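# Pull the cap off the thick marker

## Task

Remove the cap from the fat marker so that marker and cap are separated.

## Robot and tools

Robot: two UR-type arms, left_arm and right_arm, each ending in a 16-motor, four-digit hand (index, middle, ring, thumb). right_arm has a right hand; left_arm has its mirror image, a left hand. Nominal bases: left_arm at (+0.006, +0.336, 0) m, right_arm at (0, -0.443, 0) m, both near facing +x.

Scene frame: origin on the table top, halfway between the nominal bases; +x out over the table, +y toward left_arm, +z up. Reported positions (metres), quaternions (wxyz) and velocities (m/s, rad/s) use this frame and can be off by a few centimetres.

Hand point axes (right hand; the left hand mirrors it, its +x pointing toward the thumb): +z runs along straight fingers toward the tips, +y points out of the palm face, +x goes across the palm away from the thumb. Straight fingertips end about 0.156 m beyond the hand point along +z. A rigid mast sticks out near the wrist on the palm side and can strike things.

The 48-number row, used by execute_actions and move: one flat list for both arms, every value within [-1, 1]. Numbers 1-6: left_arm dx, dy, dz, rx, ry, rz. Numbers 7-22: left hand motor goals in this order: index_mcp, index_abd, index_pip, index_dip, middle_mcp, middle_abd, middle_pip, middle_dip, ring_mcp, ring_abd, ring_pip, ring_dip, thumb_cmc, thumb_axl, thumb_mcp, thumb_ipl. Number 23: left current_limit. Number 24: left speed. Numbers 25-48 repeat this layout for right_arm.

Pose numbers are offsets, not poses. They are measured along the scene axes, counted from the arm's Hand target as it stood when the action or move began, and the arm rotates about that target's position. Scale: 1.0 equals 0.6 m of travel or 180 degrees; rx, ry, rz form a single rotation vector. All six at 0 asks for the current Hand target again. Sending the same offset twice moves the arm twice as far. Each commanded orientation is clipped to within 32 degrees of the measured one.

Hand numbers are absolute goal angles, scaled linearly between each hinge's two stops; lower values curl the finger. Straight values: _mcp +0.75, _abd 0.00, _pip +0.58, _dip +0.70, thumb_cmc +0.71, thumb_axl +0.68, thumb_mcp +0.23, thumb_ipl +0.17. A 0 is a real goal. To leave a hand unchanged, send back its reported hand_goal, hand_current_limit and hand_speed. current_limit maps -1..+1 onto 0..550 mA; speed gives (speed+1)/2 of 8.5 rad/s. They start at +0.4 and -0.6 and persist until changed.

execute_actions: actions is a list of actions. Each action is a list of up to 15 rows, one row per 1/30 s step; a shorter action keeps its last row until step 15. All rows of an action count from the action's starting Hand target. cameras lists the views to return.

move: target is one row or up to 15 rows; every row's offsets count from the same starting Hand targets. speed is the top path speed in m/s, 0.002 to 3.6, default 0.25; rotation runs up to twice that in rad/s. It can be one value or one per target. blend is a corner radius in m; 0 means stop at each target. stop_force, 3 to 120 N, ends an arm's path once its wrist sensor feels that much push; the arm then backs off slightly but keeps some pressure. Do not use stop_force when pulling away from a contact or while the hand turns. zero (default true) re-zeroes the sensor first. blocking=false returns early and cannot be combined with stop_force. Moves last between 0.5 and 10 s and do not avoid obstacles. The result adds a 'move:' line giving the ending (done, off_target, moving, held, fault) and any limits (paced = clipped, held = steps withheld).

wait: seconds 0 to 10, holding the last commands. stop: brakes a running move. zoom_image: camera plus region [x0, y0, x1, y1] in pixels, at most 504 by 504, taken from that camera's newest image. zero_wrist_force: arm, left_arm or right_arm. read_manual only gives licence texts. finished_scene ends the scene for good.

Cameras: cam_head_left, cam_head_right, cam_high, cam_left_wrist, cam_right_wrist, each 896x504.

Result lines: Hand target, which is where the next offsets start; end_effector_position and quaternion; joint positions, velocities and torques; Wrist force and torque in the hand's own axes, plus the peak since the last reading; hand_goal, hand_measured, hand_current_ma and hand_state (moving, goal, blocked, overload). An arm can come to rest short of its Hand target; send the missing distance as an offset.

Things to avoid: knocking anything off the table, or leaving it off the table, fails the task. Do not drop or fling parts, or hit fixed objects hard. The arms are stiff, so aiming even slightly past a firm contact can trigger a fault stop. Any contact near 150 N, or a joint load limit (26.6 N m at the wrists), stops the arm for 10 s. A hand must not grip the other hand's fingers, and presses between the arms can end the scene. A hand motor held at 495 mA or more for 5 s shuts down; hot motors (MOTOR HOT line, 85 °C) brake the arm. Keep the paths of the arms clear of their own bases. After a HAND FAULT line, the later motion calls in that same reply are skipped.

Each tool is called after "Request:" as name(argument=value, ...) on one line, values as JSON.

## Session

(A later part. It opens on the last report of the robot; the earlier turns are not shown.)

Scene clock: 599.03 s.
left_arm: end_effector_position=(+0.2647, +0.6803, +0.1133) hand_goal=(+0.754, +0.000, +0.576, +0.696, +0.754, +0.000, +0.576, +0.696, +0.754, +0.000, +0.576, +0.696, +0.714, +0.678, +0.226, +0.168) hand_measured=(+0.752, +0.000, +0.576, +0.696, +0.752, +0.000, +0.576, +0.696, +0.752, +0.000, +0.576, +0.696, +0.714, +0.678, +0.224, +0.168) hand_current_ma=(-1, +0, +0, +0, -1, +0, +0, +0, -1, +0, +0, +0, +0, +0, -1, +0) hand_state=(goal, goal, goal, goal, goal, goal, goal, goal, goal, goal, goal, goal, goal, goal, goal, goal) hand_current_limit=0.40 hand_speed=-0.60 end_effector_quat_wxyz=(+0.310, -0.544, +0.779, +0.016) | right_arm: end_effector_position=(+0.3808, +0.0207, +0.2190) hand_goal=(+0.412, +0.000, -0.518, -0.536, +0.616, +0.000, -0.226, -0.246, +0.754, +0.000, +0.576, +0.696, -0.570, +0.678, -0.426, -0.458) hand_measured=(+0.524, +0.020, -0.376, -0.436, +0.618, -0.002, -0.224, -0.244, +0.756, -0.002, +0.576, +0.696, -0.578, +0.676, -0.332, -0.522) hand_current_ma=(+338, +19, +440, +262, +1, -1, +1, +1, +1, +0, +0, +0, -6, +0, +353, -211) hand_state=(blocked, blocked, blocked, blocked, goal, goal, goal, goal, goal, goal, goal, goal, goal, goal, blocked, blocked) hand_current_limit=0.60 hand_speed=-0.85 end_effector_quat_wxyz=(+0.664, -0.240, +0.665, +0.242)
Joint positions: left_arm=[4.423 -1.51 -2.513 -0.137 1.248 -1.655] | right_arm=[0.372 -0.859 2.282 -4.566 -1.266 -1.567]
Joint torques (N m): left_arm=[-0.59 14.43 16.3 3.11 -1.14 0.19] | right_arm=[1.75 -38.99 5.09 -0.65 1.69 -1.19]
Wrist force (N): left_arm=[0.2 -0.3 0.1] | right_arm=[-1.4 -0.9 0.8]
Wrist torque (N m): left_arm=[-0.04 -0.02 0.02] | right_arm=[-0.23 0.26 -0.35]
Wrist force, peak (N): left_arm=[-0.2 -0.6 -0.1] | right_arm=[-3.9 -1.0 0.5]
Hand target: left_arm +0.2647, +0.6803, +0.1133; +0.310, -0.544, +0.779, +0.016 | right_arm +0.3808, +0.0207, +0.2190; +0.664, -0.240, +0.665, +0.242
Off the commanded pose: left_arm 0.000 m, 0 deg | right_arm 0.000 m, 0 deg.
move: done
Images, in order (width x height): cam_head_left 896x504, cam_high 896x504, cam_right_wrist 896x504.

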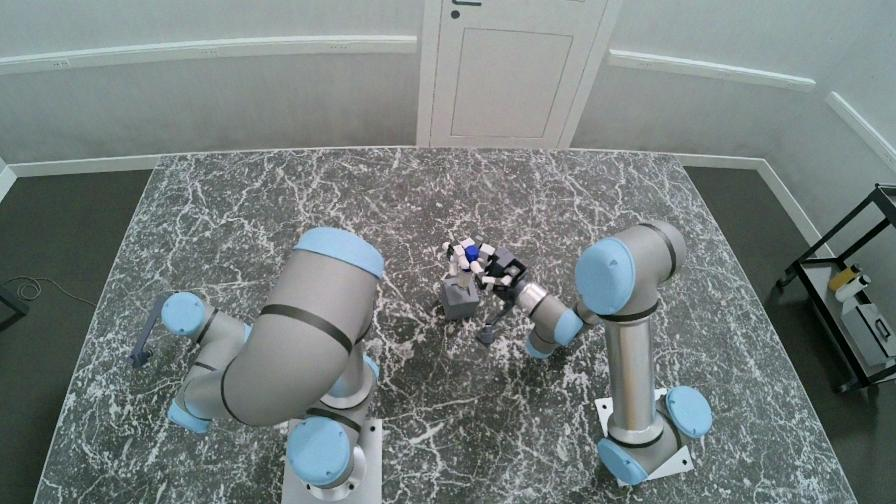

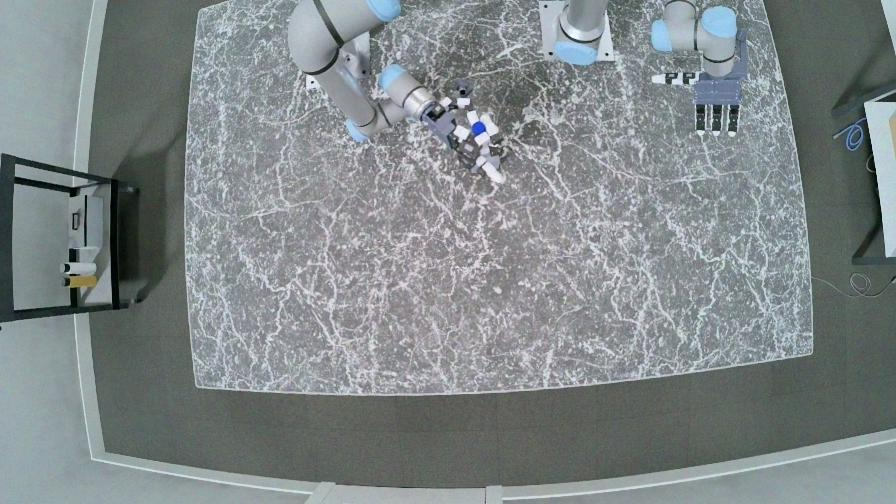

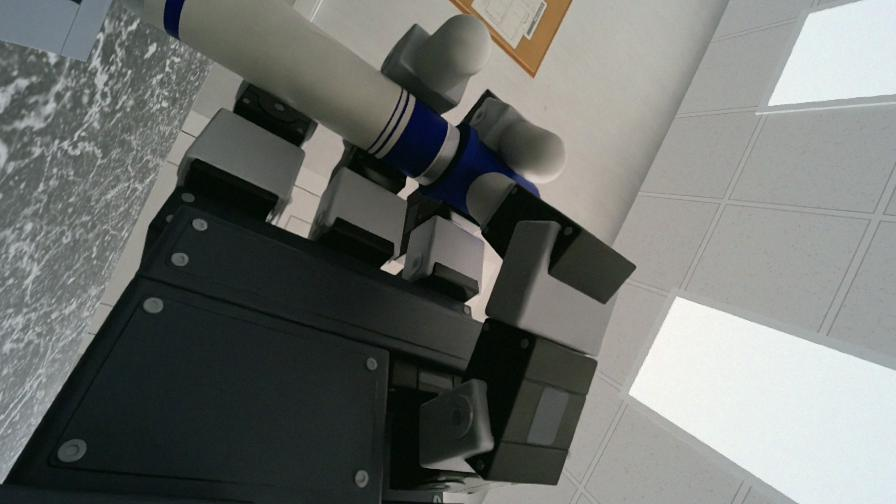

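Request:
move(target=[0,0,0,0,0,0,0.754,0,0.576,0.696,0.754,0,0.576,0.696,0.754,0,0.576,0.696,0.714,0.678,0.226,0.168,0.4,-0.6, 0,0,0.1,0,0,0,0.411,0,-0.518,-0.536,0.616,0,-0.226,-0.246,0.754,0,0.576,0.696,-0.571,0.678,-0.427,-0.459,0.6,-0.85], speed=0.05, cameras=["cam_head_left", "cam_head_right", "cam_high", "cam_right_wrist"])

Request:
zoom_image(camera="cam_right_wrist", region=[0, 0, 500, 300])

Request:
zoom_image(camera="cam_head_left", region=[420, 190, 540, 330])

Request:
zoom_image(camera="cam_head_right", region=[420, 190, 540, 330])

Scene clock: 659.97 s.
left_arm: end_effector_position=(+0.2647, +0.6803, +0.1133) hand_goal=(+0.754, +0.000, +0.576, +0.696, +0.754, +0.000, +0.576, +0.696, +0.754, +0.000, +0.576, +0.696, +0.714, +0.678, +0.226, +0.168) hand_measured=(+0.752, +0.000, +0.576, +0.696, +0.752, +0.000, +0.576, +0.696, +0.752, +0.000, +0.576, +0.696, +0.714, +0.678, +0.224, +0.168) hand_current_ma=(-1, +0, +0, +0, -1, +0, +0, +0, -1, +0, +0, +0, +0, +0, -1, +0) hand_state=(goal, goal, goal, goal, goal, goal, goal, goal, goal, goal, goal, goal, goal, goal, goal, goal) hand_current_limit=0.40 hand_speed=-0.60 end_effector_quat_wxyz=(+0.310, -0.544, +0.779, +0.016) | right_arm: end_effector_position=(+0.3808, +0.0207, +0.2789) hand_goal=(+0.412, +0.000, -0.518, -0.536, +0.616, +0.000, -0.226, -0.246, +0.754, +0.000, +0.576, +0.696, -0.570, +0.678, -0.426, -0.458) hand_measured=(+0.524, +0.020, -0.376, -0.436, +0.618, -0.002, -0.224, -0.244, +0.756, -0.002, +0.576, +0.696, -0.578, +0.676, -0.332, -0.522) hand_current_ma=(+338, +19, +440, +262, +1, -1, +1, +1, +1, +0, +0, +0, -6, +0, +353, -211) hand_state=(blocked, blocked, blocked, blocked, goal, goal, goal, goal, goal, goal, goal, goal, goal, goal, blocked, blocked) hand_current_limit=0.60 hand_speed=-0.85 end_effector_quat_wxyz=(+0.664, -0.240, +0.665, +0.242)
Joint positions: left_arm=[4.423 -1.51 -2.513 -0.137 1.248 -1.655] | right_arm=[0.372 -1.042 2.3 -4.4 -1.266 -1.567]
Joint torques (N m): left_arm=[-0.19 13.98 16.53 3.2 -1.23 0.16] | right_arm=[3.61 -33.95 1.41 -0.76 -1.07 -1.48]
Wrist force (N): left_arm=[-0.3 -0.3 0.1] | right_arm=[-1.1 -1.1 0.5]
Wrist torque (N m): left_arm=[-0.06 0.04 -0.02] | right_arm=[-0.23 0.22 -0.32]
Wrist force, peak (N): left_arm=[-0.4 -0.5 0.3] | right_arm=[-1.5 -1.4 0.6]
Hand target: left_arm +0.2647, +0.6803, +0.1133; +0.310, -0.544, +0.779, +0.016 | right_arm +0.3808, +0.0207, +0.2790; +0.664, -0.240, +0.665, +0.242
Off the commanded pose: left_arm 0.000 m, 0 deg | right_arm 0.000 m, 0 deg.
move: done
Images, in order (width x height): cam_head_left 896x504, cam_head_right 896x504, cam_high 896x504, cam_right_wrist 896x504.

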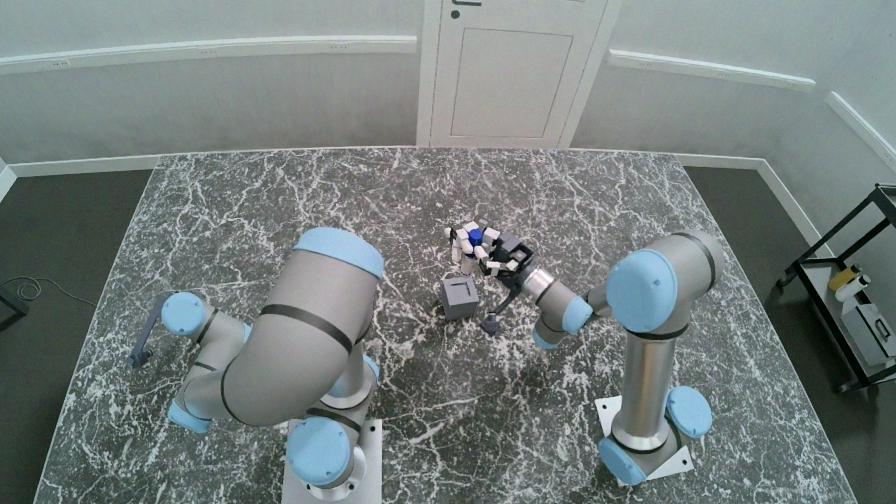

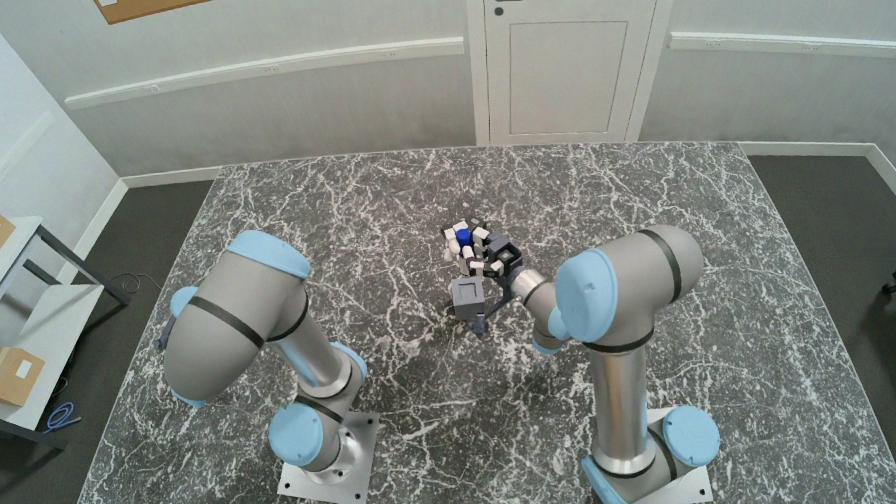

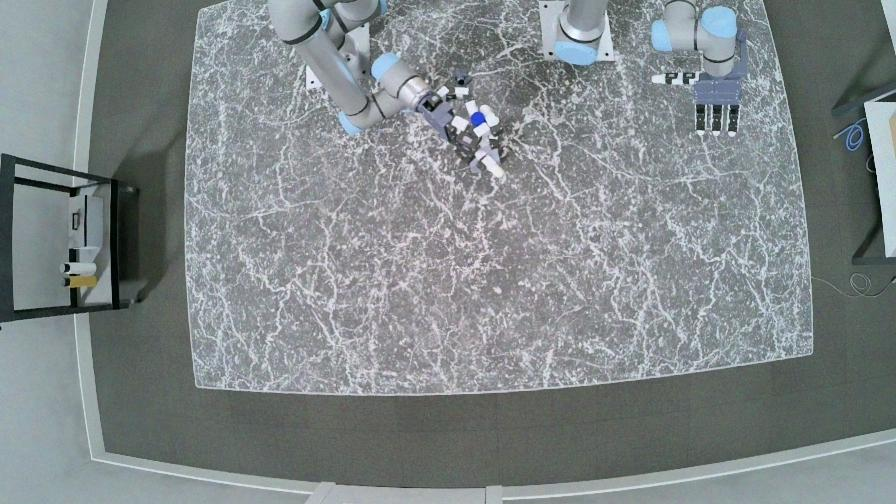

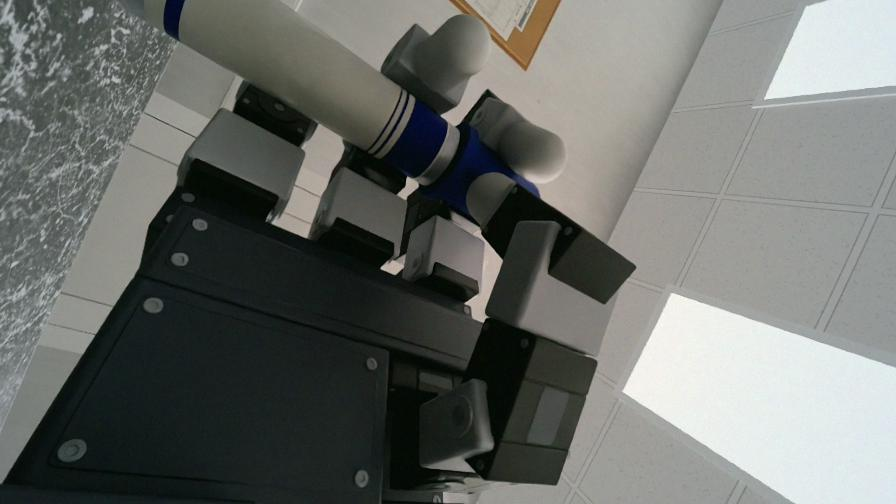

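Scaled by 1.008 from the camera's 896x504 image, which has a finer 1280x720 frame.

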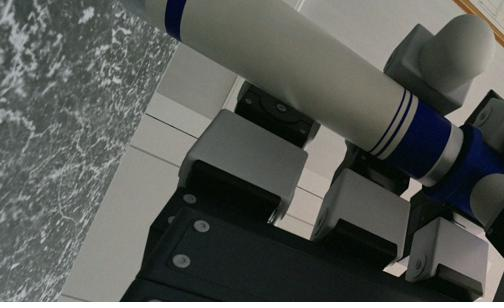

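Scaled by 3.600 from the camera's 896x504 image, which has a finer 1280x720 frame.

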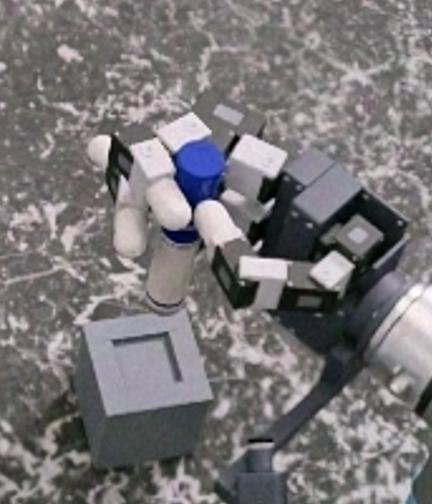

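Scaled by 3.600 from the camera's 896x504 image, which has a finer 1280x720 frame.

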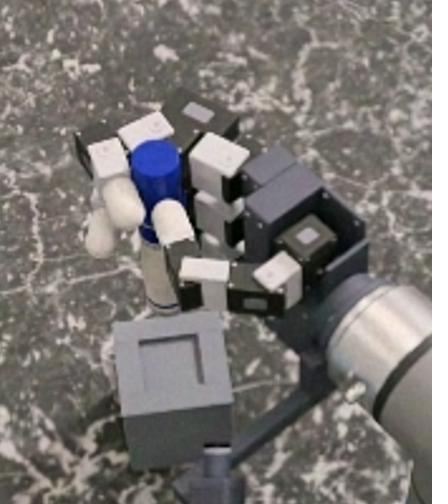

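Request:
move(target=[0,0,0,0,0,0,0.754,0,0.576,0.696,0.754,0,0.576,0.696,0.754,0,0.576,0.696,0.714,0.678,0.226,0.168,0.4,-0.6, 0,0,-0.1385,0,0,0,0.411,0,-0.518,-0.536,0.616,0,-0.226,-0.246,0.754,0,0.576,0.696,-0.571,0.678,-0.427,-0.459,0.6,-0.85], speed=0.05, stop_force=8, cameras=["cam_head_left", "cam_head_right", "cam_right_wrist"])

Request:
zoom_image(camera="cam_head_left", region=[420, 190, 540, 330])

Request:
zoom_image(camera="cam_head_right", region=[420, 190, 540, 330])

Scene clock: 769.70 s.
left_arm: end_effector_position=(+0.2647, +0.6803, +0.1133) hand_goal=(+0.754, +0.000, +0.576, +0.696, +0.754, +0.000, +0.576, +0.696, +0.754, +0.000, +0.576, +0.696, +0.714, +0.678, +0.226, +0.168) hand_measured=(+0.752, +0.000, +0.576, +0.696, +0.752, +0.000, +0.576, +0.696, +0.752, +0.000, +0.576, +0.696, +0.714, +0.678, +0.224, +0.168) hand_current_ma=(-1, +0, +0, +0, -1, +0, +0, +0, -1, +0, +0, +0, +0, +0, -1, +0) hand_state=(goal, goal, goal, goal, goal, goal, goal, goal, goal, goal, goal, goal, goal, goal, goal, goal) hand_current_limit=0.40 hand_speed=-0.60 end_effector_quat_wxyz=(+0.310, -0.544, +0.779, +0.016) | right_arm: end_effector_position=(+0.3808, +0.0206, +0.1959) hand_goal=(+0.412, +0.000, -0.518, -0.536, +0.616, +0.000, -0.226, -0.246, +0.754, +0.000, +0.576, +0.696, -0.570, +0.678, -0.426, -0.458) hand_measured=(+0.524, +0.020, -0.376, -0.436, +0.618, -0.002, -0.224, -0.244, +0.756, -0.002, +0.576, +0.696, -0.578, +0.676, -0.332, -0.522) hand_current_ma=(+338, +20, +440, +262, +1, -1, +1, +1, +1, +0, +0, +0, -6, +0, +353, -211) hand_state=(blocked, blocked, blocked, blocked, goal, goal, goal, goal, goal, goal, goal, goal, goal, goal, blocked, blocked) hand_current_limit=0.60 hand_speed=-0.85 end_effector_quat_wxyz=(+0.664, -0.240, +0.665, +0.242)
Joint positions: left_arm=[4.423 -1.51 -2.513 -0.137 1.248 -1.655] | right_arm=[0.372 -0.788 2.268 -4.622 -1.266 -1.567]
Joint torques (N m): left_arm=[-0.35 14.53 16.31 3.18 -1.3 0.25] | right_arm=[-0.21 -23.58 -13.4 -3.28 1.16 1.75]
Wrist force (N): left_arm=[-0.3 -0.2 -0.1] | right_arm=[-1.7 -1.0 0.7]
Wrist torque (N m): left_arm=[-0.02 0.04 -0.03] | right_arm=[-0.23 0.22 -0.34]
Wrist force, peak (N): left_arm=[-0.4 -0.5 -0.4] | right_arm=[-1.9 -1.3 0.4]
Hand target: left_arm +0.2647, +0.6803, +0.1133; +0.310, -0.544, +0.779, +0.016 | right_arm +0.3808, +0.0207, +0.1959; +0.664, -0.240, +0.665, +0.242
Off the commanded pose: left_arm 0.000 m, 0 deg | right_arm 0.000 m, 0 deg.
move: done
Images, in order (width x height): cam_head_left 896x504, cam_head_right 896x504, cam_right_wrist 896x504.

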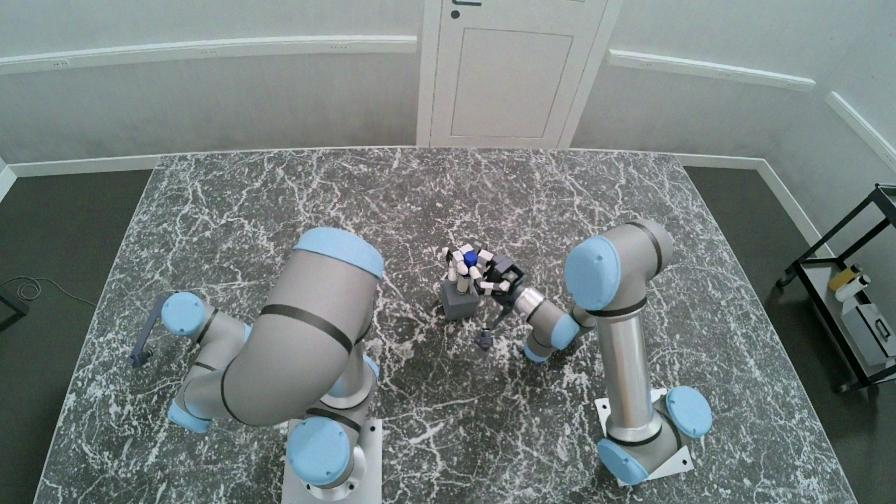

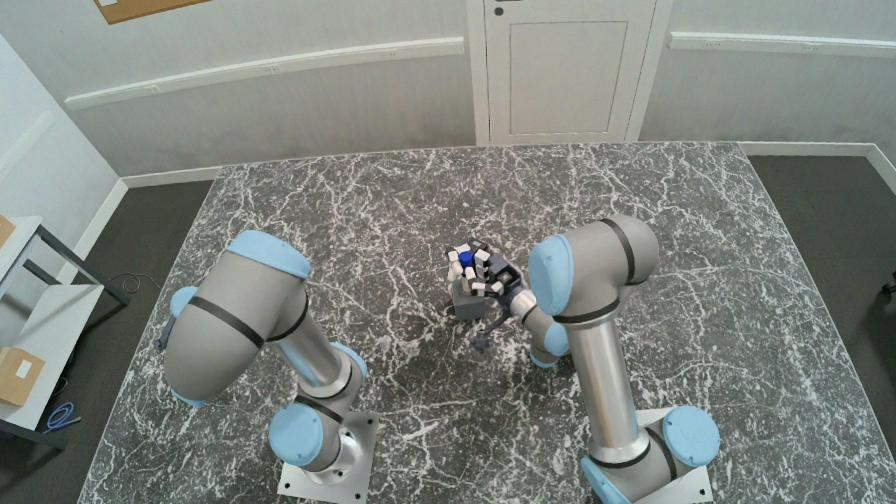

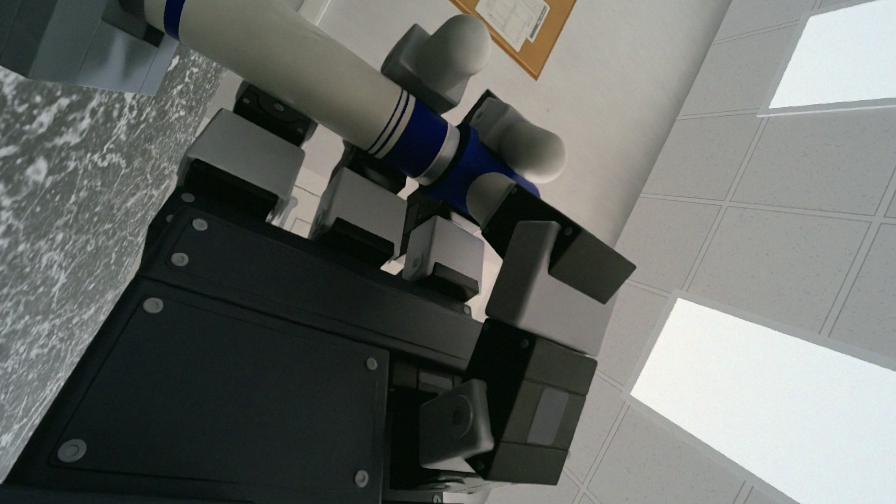

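Scaled by 3.600 from the camera's 896x504 image, which has a finer 1280x720 frame.

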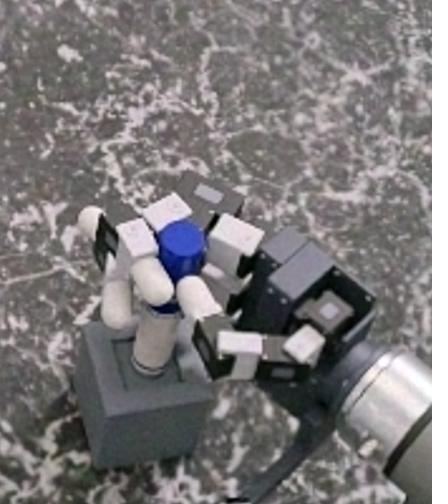

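Scaled by 3.600 from the camera's 896x504 image, which has a finer 1280x720 frame.

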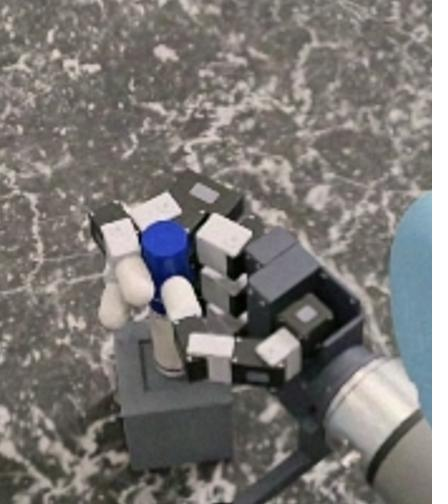

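Request:
move(target=[0,0,0,0,0,0,0.754,0,0.576,0.696,0.754,0,0.576,0.696,0.754,0,0.576,0.696,0.714,0.678,0.226,0.168,0.4,-0.6, 0,0,-0.0025,0,0,0,0.411,0,-0.518,-0.536,0.616,0,-0.226,-0.246,0.754,0,0.576,0.696,-0.571,0.678,-0.427,-0.459,0.6,-0.85], speed=0.005, stop_force=3)

Request:
move(target=[0,0,0,0,0,0,0.754,0,0.576,0.696,0.754,0,0.576,0.696,0.754,0,0.576,0.696,0.714,0.678,0.226,0.168,0.4,-0.6, 0,0,0,0,0,0,0.524,0.02,-0.37,-0.43,0.616,0,-0.226,-0.246,0.754,0,0.576,0.696,-0.571,0.678,-0.325,-0.522,0.6,-0.95], cameras=["cam_right_wrist"])

Scene clock: 792.07 s.
left_arm: end_effector_position=(+0.2647, +0.6803, +0.1133) hand_goal=(+0.754, +0.000, +0.576, +0.696, +0.754, +0.000, +0.576, +0.696, +0.754, +0.000, +0.576, +0.696, +0.714, +0.678, +0.226, +0.168) hand_measured=(+0.752, +0.000, +0.576, +0.696, +0.752, +0.000, +0.576, +0.696, +0.752, +0.000, +0.576, +0.696, +0.714, +0.678, +0.224, +0.168) hand_current_ma=(-1, +0, +0, +0, -1, +0, +0, +0, -1, +0, +0, +0, +0, +0, -1, +0) hand_state=(goal, goal, goal, goal, goal, goal, goal, goal, goal, goal, goal, goal, goal, goal, goal, goal) hand_current_limit=0.40 hand_speed=-0.60 end_effector_quat_wxyz=(+0.310, -0.544, +0.779, +0.016) | right_arm: end_effector_position=(+0.3808, +0.0207, +0.1949) hand_goal=(+0.412, +0.000, -0.518, -0.536, +0.616, +0.000, -0.226, -0.246, +0.754, +0.000, +0.576, +0.696, -0.570, +0.678, -0.426, -0.458) hand_measured=(+0.524, +0.020, -0.376, -0.436, +0.618, -0.002, -0.224, -0.244, +0.756, -0.002, +0.576, +0.696, -0.578, +0.678, -0.332, -0.522) hand_current_ma=(+338, +20, +440, +262, +1, -1, +1, +1, +1, +0, +0, +0, -6, +0, +353, -211) hand_state=(blocked, blocked, blocked, blocked, goal, goal, goal, goal, goal, goal, goal, goal, goal, goal, blocked, blocked) hand_current_limit=0.60 hand_speed=-0.85 end_effector_quat_wxyz=(+0.664, -0.240, +0.665, +0.242)
Joint positions: left_arm=[4.423 -1.51 -2.513 -0.137 1.248 -1.655] | right_arm=[0.372 -0.785 2.267 -4.625 -1.266 -1.567]
Joint torques (N m): left_arm=[-0.54 14.26 16.08 3.31 -1.35 0.21] | right_arm=[5.71 -37.3 4.95 -0.09 -1.97 1.57]
Wrist force (N): left_arm=[-0.2 -0.2 0.0] | right_arm=[-4.2 -1.0 0.5]
Wrist torque (N m): left_arm=[-0.03 0.03 -0.02] | right_arm=[-0.22 0.21 -0.46]
Wrist force, peak (N): left_arm=[-0.2 -0.7 0.3] | right_arm=[-5.7 -1.1 0.5]
Hand target: left_arm +0.2647, +0.6803, +0.1133; +0.310, -0.544, +0.779, +0.016 | right_arm +0.3808, +0.0207, +0.1948; +0.664, -0.240, +0.665, +0.242
Off the commanded pose: left_arm 0.000 m, 0 deg | right_arm 0.000 m, 0 deg.
move: contact (right_arm)

Scene clock: 793.10 s.
left_arm: end_effector_position=(+0.2647, +0.6803, +0.1133) hand_goal=(+0.754, +0.000, +0.576, +0.696, +0.754, +0.000, +0.576, +0.696, +0.754, +0.000, +0.576, +0.696, +0.714, +0.678, +0.226, +0.168) hand_measured=(+0.752, +0.000, +0.576, +0.696, +0.752, +0.000, +0.576, +0.696, +0.752, +0.000, +0.576, +0.696, +0.714, +0.678, +0.224, +0.168) hand_current_ma=(-1, +0, +0, +0, -1, +0, +0, +0, -1, +0, +0, +0, +0, +0, -1, +0) hand_state=(goal, goal, goal, goal, goal, goal, goal, goal, goal, goal, goal, goal, goal, goal, goal, goal) hand_current_limit=0.40 hand_speed=-0.60 end_effector_quat_wxyz=(+0.310, -0.544, +0.779, +0.016) | right_arm: end_effector_position=(+0.3808, +0.0207, +0.1948) hand_goal=(+0.524, +0.020, -0.370, -0.430, +0.616, +0.000, -0.226, -0.246, +0.754, +0.000, +0.576, +0.696, -0.570, +0.678, -0.324, -0.522) hand_measured=(+0.548, +0.022, -0.362, -0.414, +0.618, -0.002, -0.224, -0.244, +0.756, -0.002, +0.576, +0.696, -0.578, +0.678, -0.320, -0.530) hand_current_ma=(+34, +1, +6, +16, +1, -1, +1, +1, +1, +0, +0, +0, -6, +0, +2, -8) hand_state=(blocked, goal, goal, goal, goal, goal, goal, goal, goal, goal, goal, goal, goal, goal, goal, goal) hand_current_limit=0.60 hand_speed=-0.95 end_effector_quat_wxyz=(+0.664, -0.240, +0.665, +0.242)
Joint positions: left_arm=[4.423 -1.51 -2.513 -0.137 1.248 -1.655] | right_arm=[0.372 -0.785 2.267 -4.625 -1.266 -1.567]
Joint torques (N m): left_arm=[-0.05 14.31 15.73 3.33 -1.44 0.25] | right_arm=[6.46 -38.01 5.66 -0.77 -2.22 1.26]
Wrist force (N): left_arm=[-0.1 -0.3 -0.1] | right_arm=[-2.3 -1.1 0.6]
Wrist torque (N m): left_arm=[-0.02 0.01 -0.01] | right_arm=[-0.24 0.25 -0.38]
Wrist force, peak (N): left_arm=[-0.3 -0.5 -0.1] | right_arm=[-4.8 -1.2 0.8]
Hand target: left_arm +0.2647, +0.6803, +0.1133; +0.310, -0.544, +0.779, +0.016 | right_arm +0.3808, +0.0207, +0.1948; +0.664, -0.240, +0.665, +0.242
Off the commanded pose: left_arm 0.000 m, 0 deg | right_arm 0.000 m, 0 deg.
move: done
Images, in order (width x height): cam_right_wrist 896x504.

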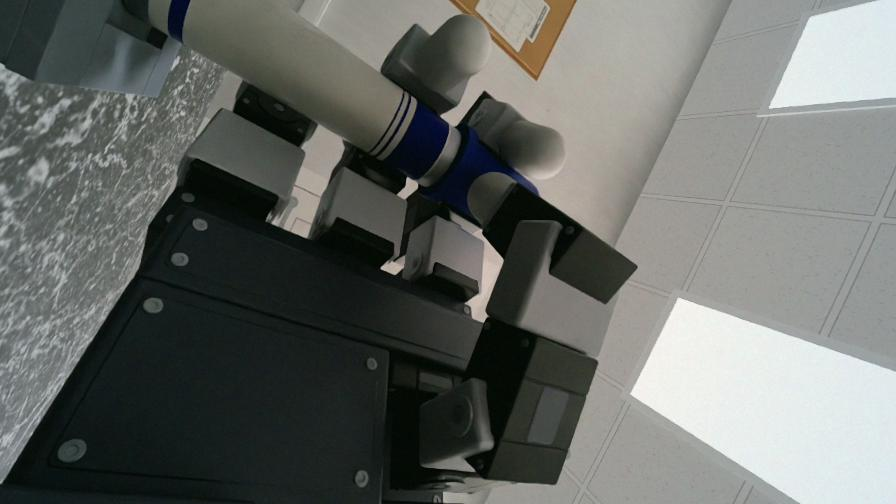

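Request:
move(target=[[0,0,0,0,0,0, 0.754,0,0.576,0.696,0.754,0,0.576,0.696,0.754,0,0.576,0.696,0.714,0.678,0.226,0.168,0.4,-0.6, 0,0,0,0,0,0, 0.616,0,-0.08,-0.029,0.616,0,-0.08,-0.029,0.754,0,0.576,0.696,-0.571,0.678,-0.112,-0.751,0.6,-0.92],[0,0,0,0,0,0, 0.754,0,0.576,0.696,0.754,0,0.576,0.696,0.754,0,0.576,0.696,0.714,0.678,0.226,0.168,0.4,-0.6, 0,0,0,0,0,0, 0.754,0,0.576,0.696,0.754,0,0.576,0.696,0.754,0,0.576,0.696,-0.571,0.678,0.226,0.168,0.6,-0.8]], cameras=["cam_high","cam_right_wrist"])

Scene clock: 832.50 s.
left_arm: end_effector_position=(+0.2647, +0.6803, +0.1133) hand_goal=(+0.754, +0.000, +0.576, +0.696, +0.754, +0.000, +0.576, +0.696, +0.754, +0.000, +0.576, +0.696, +0.714, +0.678, +0.226, +0.168) hand_measured=(+0.752, +0.000, +0.576, +0.696, +0.752, +0.000, +0.576, +0.696, +0.752, +0.000, +0.576, +0.696, +0.714, +0.678, +0.224, +0.168) hand_current_ma=(-1, +0, +0, +0, -1, +0, +0, +0, -1, +0, +0, +0, +0, +0, -1, +0) hand_state=(goal, goal, goal, goal, goal, goal, goal, goal, goal, goal, goal, goal, goal, goal, goal, goal) hand_current_limit=0.40 hand_speed=-0.60 end_effector_quat_wxyz=(+0.310, -0.544, +0.779, +0.016) | right_arm: end_effector_position=(+0.3808, +0.0207, +0.1949) hand_goal=(+0.754, +0.000, +0.576, +0.696, +0.754, +0.000, +0.576, +0.696, +0.754, +0.000, +0.576, +0.696, -0.570, +0.678, +0.226, +0.168) hand_measured=(+0.752, -0.002, +0.574, +0.694, +0.752, -0.002, +0.574, +0.694, +0.756, -0.002, +0.576, +0.696, -0.578, +0.676, +0.224, +0.166) hand_current_ma=(-1, +0, -1, -1, -1, -1, -1, -1, +1, +0, +0, +0, -6, +0, -1, -1) hand_state=(goal, goal, goal, goal, goal, goal, goal, goal, goal, goal, goal, goal, goal, goal, goal, goal) hand_current_limit=0.60 hand_speed=-0.80 end_effector_quat_wxyz=(+0.664, -0.240, +0.665, +0.242)
Joint positions: left_arm=[4.423 -1.51 -2.513 -0.137 1.248 -1.655] | right_arm=[0.372 -0.785 2.267 -4.625 -1.266 -1.567]
Joint torques (N m): left_arm=[-0.75 14.68 16.02 3.36 -1.48 0.21] | right_arm=[5.83 -31.16 0.95 -2.37 -1.89 1.19]
Wrist force (N): left_arm=[-0.1 -0.2 -0.1] | right_arm=[-2.0 -1.2 0.6]
Wrist torque (N m): left_arm=[-0.02 0.01 -0.01] | right_arm=[-0.24 0.25 -0.34]
Wrist force, peak (N): left_arm=[-0.6 -0.4 0.0] | right_arm=[-2.5 -1.2 0.5]
Hand target: left_arm +0.2647, +0.6803, +0.1133; +0.310, -0.544, +0.779, +0.016 | right_arm +0.3808, +0.0207, +0.1948; +0.664, -0.240, +0.665, +0.242
Off the commanded pose: left_arm 0.000 m, 0 deg | right_arm 0.000 m, 0 deg.
move: done
Images, in order (width x height): cam_high 896x504, cam_right_wrist 896x504.

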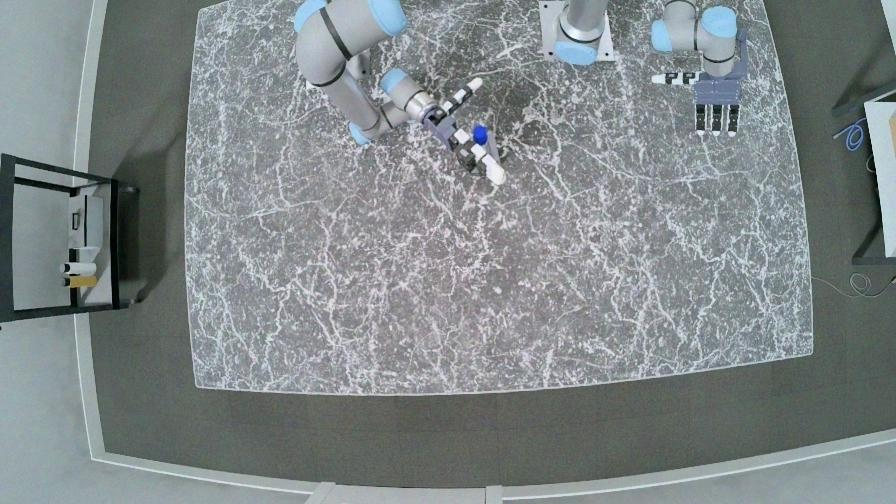

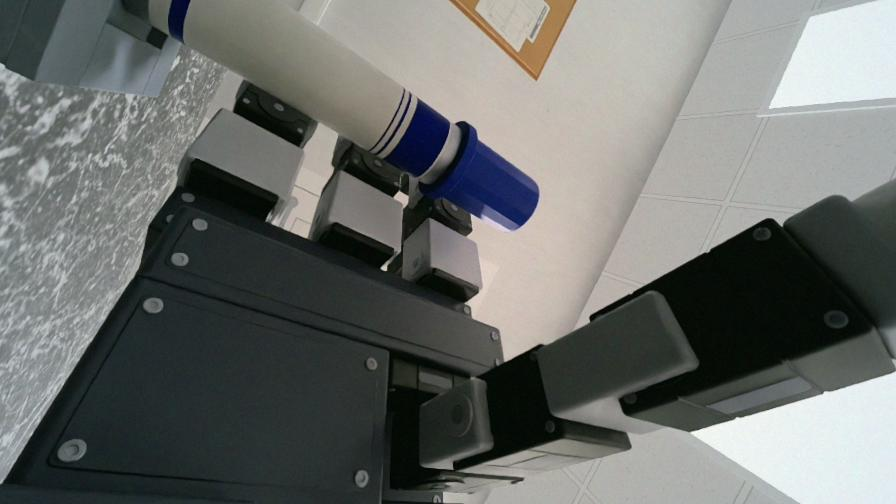

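Request:
move(target=[[0.08,-0.08,0.333,0,0,0, 0.754,0,0.576,0.696,0.754,0,0.576,0.696,0.754,0,0.576,0.696,-0.571,0.678,0.226,0.168,0.4,-0.6, 0.1287,-0.1532,0,0,0,0, 0.754,0,0.576,0.696,0.754,0,0.576,0.696,0.754,0,0.576,0.696,-0.571,0.678,0.226,0.168,0.6,-0.8],[0.159,-0.5,0.478,-0.3363,-0.0281,0.0638, 0.754,0,0.576,0.696,0.754,0,0.576,0.696,0.754,0,0.576,0.696,-0.571,0.678,0.226,0.168,0.4,-0.6, 0.1287,-0.1532,0.375,0,0,0, 0.754,0,0.576,0.696,0.754,0,0.576,0.696,0.754,0,0.576,0.696,-0.571,0.678,0.226,0.168,0.6,-0.8],[0.159,-0.5,0.478,-0.3363,-0.0281,0.0638, 0.754,0,0.576,0.696,0.754,0,0.576,0.696,0.754,0,0.576,0.696,-0.571,0.678,0.226,0.168,0.4,-0.6, 0.1287,-0.1532,0.375,0.383,0.3215,0, 0.754,0,0.576,0.696,0.754,0,0.576,0.696,0.754,0,0.576,0.696,-0.571,0.678,0.226,0.168,0.6,-0.8]], speed=[0.2,0.3,0.35], blend=[0.02,0.03,0], cameras=["cam_high","cam_head_left"])

Scene clock: 1088.63 s.
left_arm: end_effector_position=(+0.3601, +0.3803, +0.4001) hand_goal=(+0.754, +0.000, +0.576, +0.696, +0.754, +0.000, +0.576, +0.696, +0.754, +0.000, +0.576, +0.696, -0.570, +0.678, +0.226, +0.168) hand_measured=(+0.750, +0.000, +0.576, +0.696, +0.750, +0.000, +0.576, +0.696, +0.750, +0.000, +0.576, +0.696, -0.572, +0.678, +0.224, +0.168) hand_current_ma=(-2, +0, +0, +0, -2, +0, +0, +0, -2, +0, +0, +0, -1, +0, -1, +0) hand_state=(goal, goal, goal, goal, goal, goal, goal, goal, goal, goal, goal, goal, goal, goal, goal, goal) hand_current_limit=0.40 hand_speed=-0.60 end_effector_quat_wxyz=(-0.024, +0.698, -0.612, +0.372) | right_arm: end_effector_position=(+0.4580, -0.0713, +0.4198) hand_goal=(+0.754, +0.000, +0.576, +0.696, +0.754, +0.000, +0.576, +0.696, +0.754, +0.000, +0.576, +0.696, -0.570, +0.678, +0.226, +0.168) hand_measured=(+0.760, -0.002, +0.576, +0.694, +0.762, -0.002, +0.576, +0.694, +0.760, -0.002, +0.576, +0.696, -0.572, +0.676, +0.224, +0.166) hand_current_ma=(+4, +0, +0, -1, +5, -1, +0, -1, +5, +0, +0, +0, -1, +0, -1, -1) hand_state=(goal, goal, goal, goal, goal, goal, goal, goal, goal, goal, goal, goal, goal, goal, goal, goal) hand_current_limit=0.60 hand_speed=-0.80 end_effector_quat_wxyz=(+0.297, +0.300, +0.641, +0.641)
Joint positions: left_arm=[4.131 -1.173 -1.856 -1.704 0.808 -2.329] | right_arm=[0.337 -1.269 2.281 -4.151 -1.228 0.003]
Joint torques (N m): left_arm=[-8.57 13.57 15.26 -0.46 -3.55 -1.59] | right_arm=[6.2 -32.14 -22.29 -0.35 -2.22 1.58]
Motor temperatures (°C): left_arm=[32 32 34 41 39 40] | right_arm=[34 34 39 43 41 35]
Wrist force (N): left_arm=[3.2 -1.4 0.1] | right_arm=[0.8 2.7 2.8]
Wrist torque (N m): left_arm=[-0.16 -0.39 0.05] | right_arm=[-0.11 0.10 -0.15]
Wrist force, peak (N): left_arm=[3.6 -1.4 0.3] | right_arm=[1.0 2.9 2.7]
Hand target: left_arm +0.3601, +0.3803, +0.4001; -0.024, +0.698, -0.612, +0.372 | right_arm +0.4580, -0.0713, +0.4198; +0.297, +0.300, +0.641, +0.641
Off the commanded pose: left_arm 0.000 m, 0 deg | right_arm 0.000 m, 0 deg.
move: done
Images, in order (width x height): cam_head_left 896x504, cam_high 896x504.

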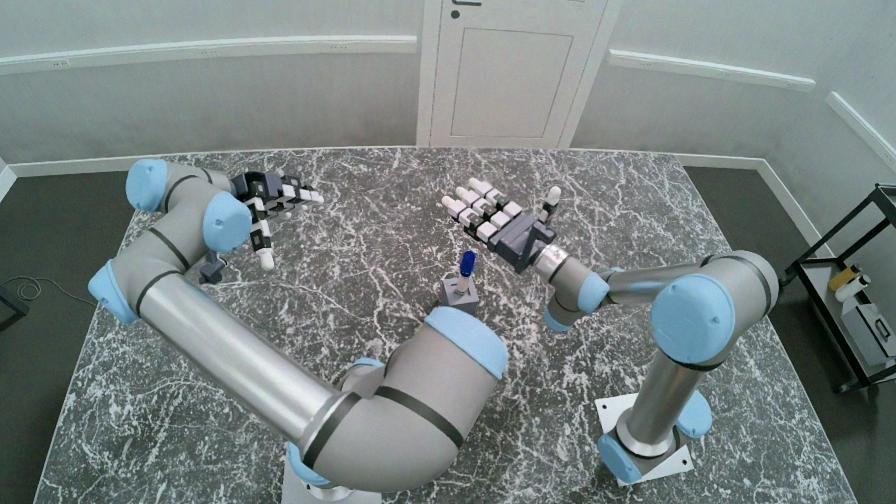

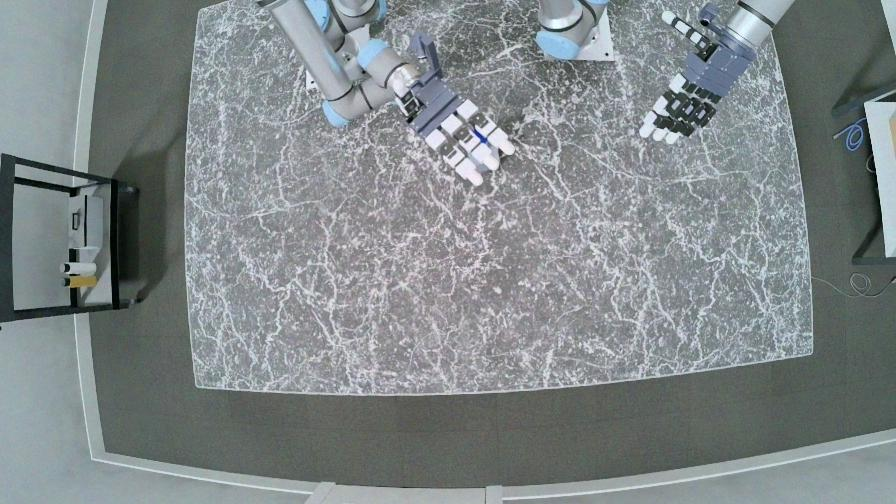

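Request:
move(target=[[0,0,0,0,0,0, 0.754,0,0.576,0.696,0.754,0,0.576,0.696,0.754,0,0.576,0.696,-0.571,0.678,0.226,0.168,0.4,-0.6, -0.1662,0.1768,0,0.3535,0.354,0.0436, 0.754,0,0.576,0.696,0.754,0,0.576,0.696,0.754,0,0.576,0.696,-0.571,0.678,0.226,0.168,0.6,-0.8],[0,0,0,0,0,0, 0.754,0,0.576,0.696,0.754,0,0.576,0.696,0.754,0,0.576,0.696,-0.571,0.678,0.226,0.168,0.4,-0.6, -0.1662,0.1768,-0.3047,0.3535,0.354,0.0436, 0.754,0,0.576,0.696,0.754,0,0.576,0.696,0.754,0,0.576,0.696,-0.571,0.678,0.226,0.168,0.6,-0.8]], speed=[0.35,0.2], cameras=["all"])

Scene clock: 1132.70 s.
left_arm: end_effector_position=(+0.3601, +0.3803, +0.4001) hand_goal=(+0.754, +0.000, +0.576, +0.696, +0.754, +0.000, +0.576, +0.696, +0.754, +0.000, +0.576, +0.696, -0.570, +0.678, +0.226, +0.168) hand_measured=(+0.750, +0.000, +0.576, +0.696, +0.750, +0.000, +0.576, +0.696, +0.750, +0.000, +0.576, +0.696, -0.572, +0.678, +0.224, +0.168) hand_current_ma=(-2, +0, +0, +0, -2, +0, +0, +0, -2, +0, +0, +0, -1, +0, -1, +0) hand_state=(goal, goal, goal, goal, goal, goal, goal, goal, goal, goal, goal, goal, goal, goal, goal, goal) hand_current_limit=0.40 hand_speed=-0.60 end_effector_quat_wxyz=(-0.024, +0.698, -0.612, +0.372) | right_arm: end_effector_position=(+0.3583, +0.0348, +0.2371) hand_goal=(+0.754, +0.000, +0.576, +0.696, +0.754, +0.000, +0.576, +0.696, +0.754, +0.000, +0.576, +0.696, -0.570, +0.678, +0.226, +0.168) hand_measured=(+0.756, +0.002, +0.576, +0.694, +0.756, +0.002, +0.576, +0.694, +0.756, +0.002, +0.576, +0.696, -0.562, +0.676, +0.224, +0.166) hand_current_ma=(+1, +0, +0, -1, +1, +1, +0, -1, +1, +0, +0, +0, +6, +0, -1, -1) hand_state=(goal, goal, goal, goal, goal, goal, goal, goal, goal, goal, goal, goal, goal, goal, goal, goal) hand_current_limit=0.60 hand_speed=-0.80 end_effector_quat_wxyz=(-0.301, +0.641, +0.299, +0.640)
Joint positions: left_arm=[4.131 -1.173 -1.856 -1.704 0.808 -2.329] | right_arm=[0.808 -1.028 2.231 -4.344 -1.523 1.574]
Joint torques (N m): left_arm=[-7.99 13.49 15.64 -0.32 -3.5 -1.57] | right_arm=[-1 -22.5 -18.35 -3.33 -0.61 -1.42]
Wrist force (N): left_arm=[3.4 -1.7 0.0] | right_arm=[3.9 0.4 2.6]
Wrist torque (N m): left_arm=[-0.19 -0.41 0.07] | right_arm=[-0.25 -0.18 0.39]
Wrist force, peak (N): left_arm=[3.4 -1.7 0.0] | right_arm=[5.2 0.3 3.1]
Hand target: left_arm +0.3601, +0.3803, +0.4001; -0.024, +0.698, -0.612, +0.372 | right_arm +0.3583, +0.0348, +0.2370; -0.301, +0.641, +0.299, +0.640
Off the commanded pose: left_arm 0.000 m, 0 deg | right_arm 0.000 m, 0 deg.
move: done

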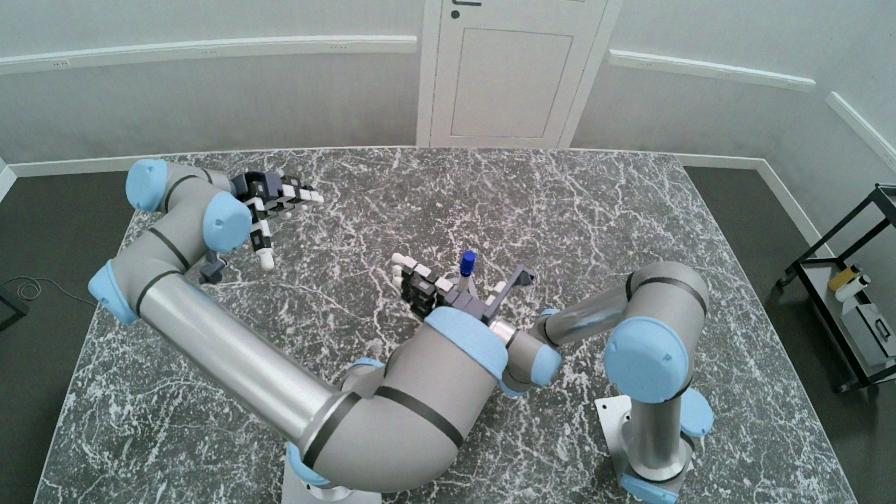

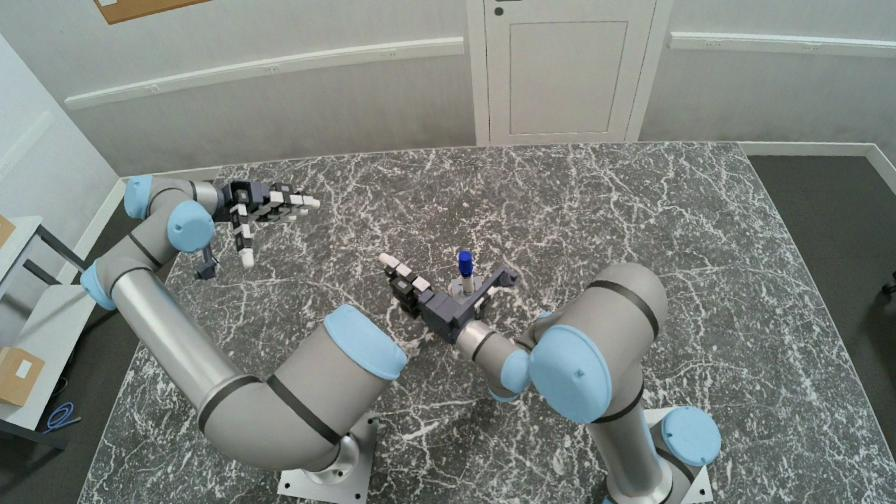

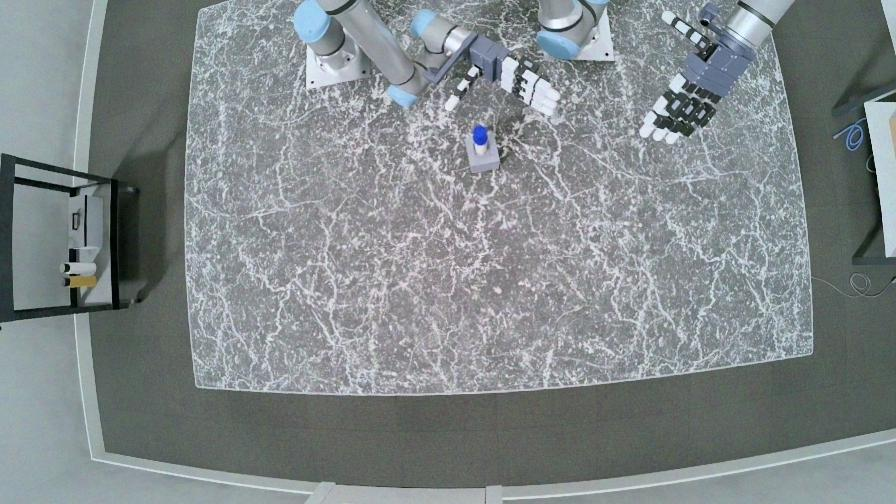

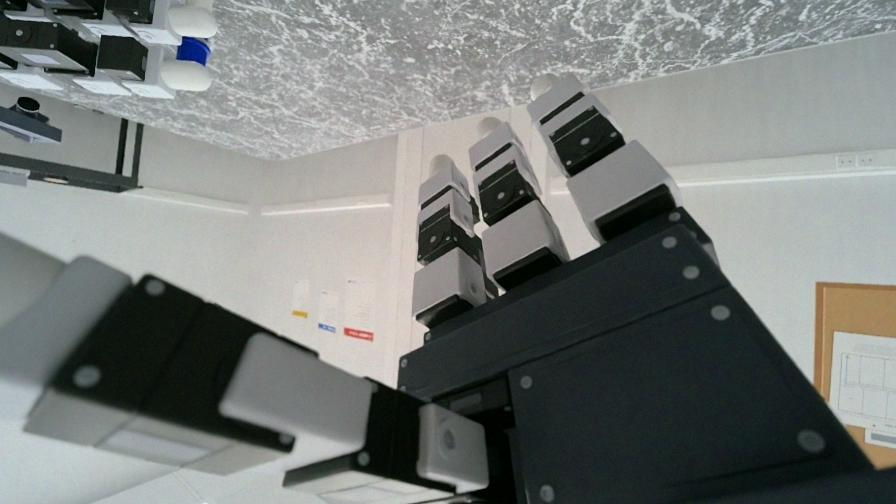

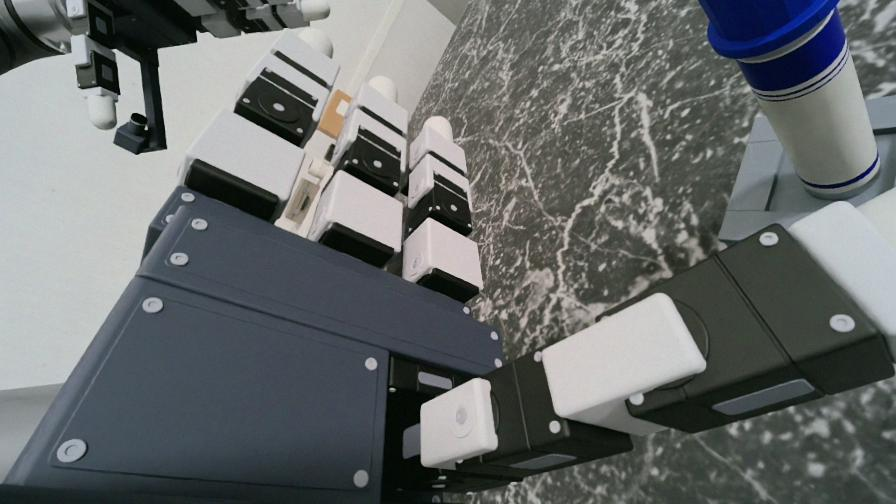

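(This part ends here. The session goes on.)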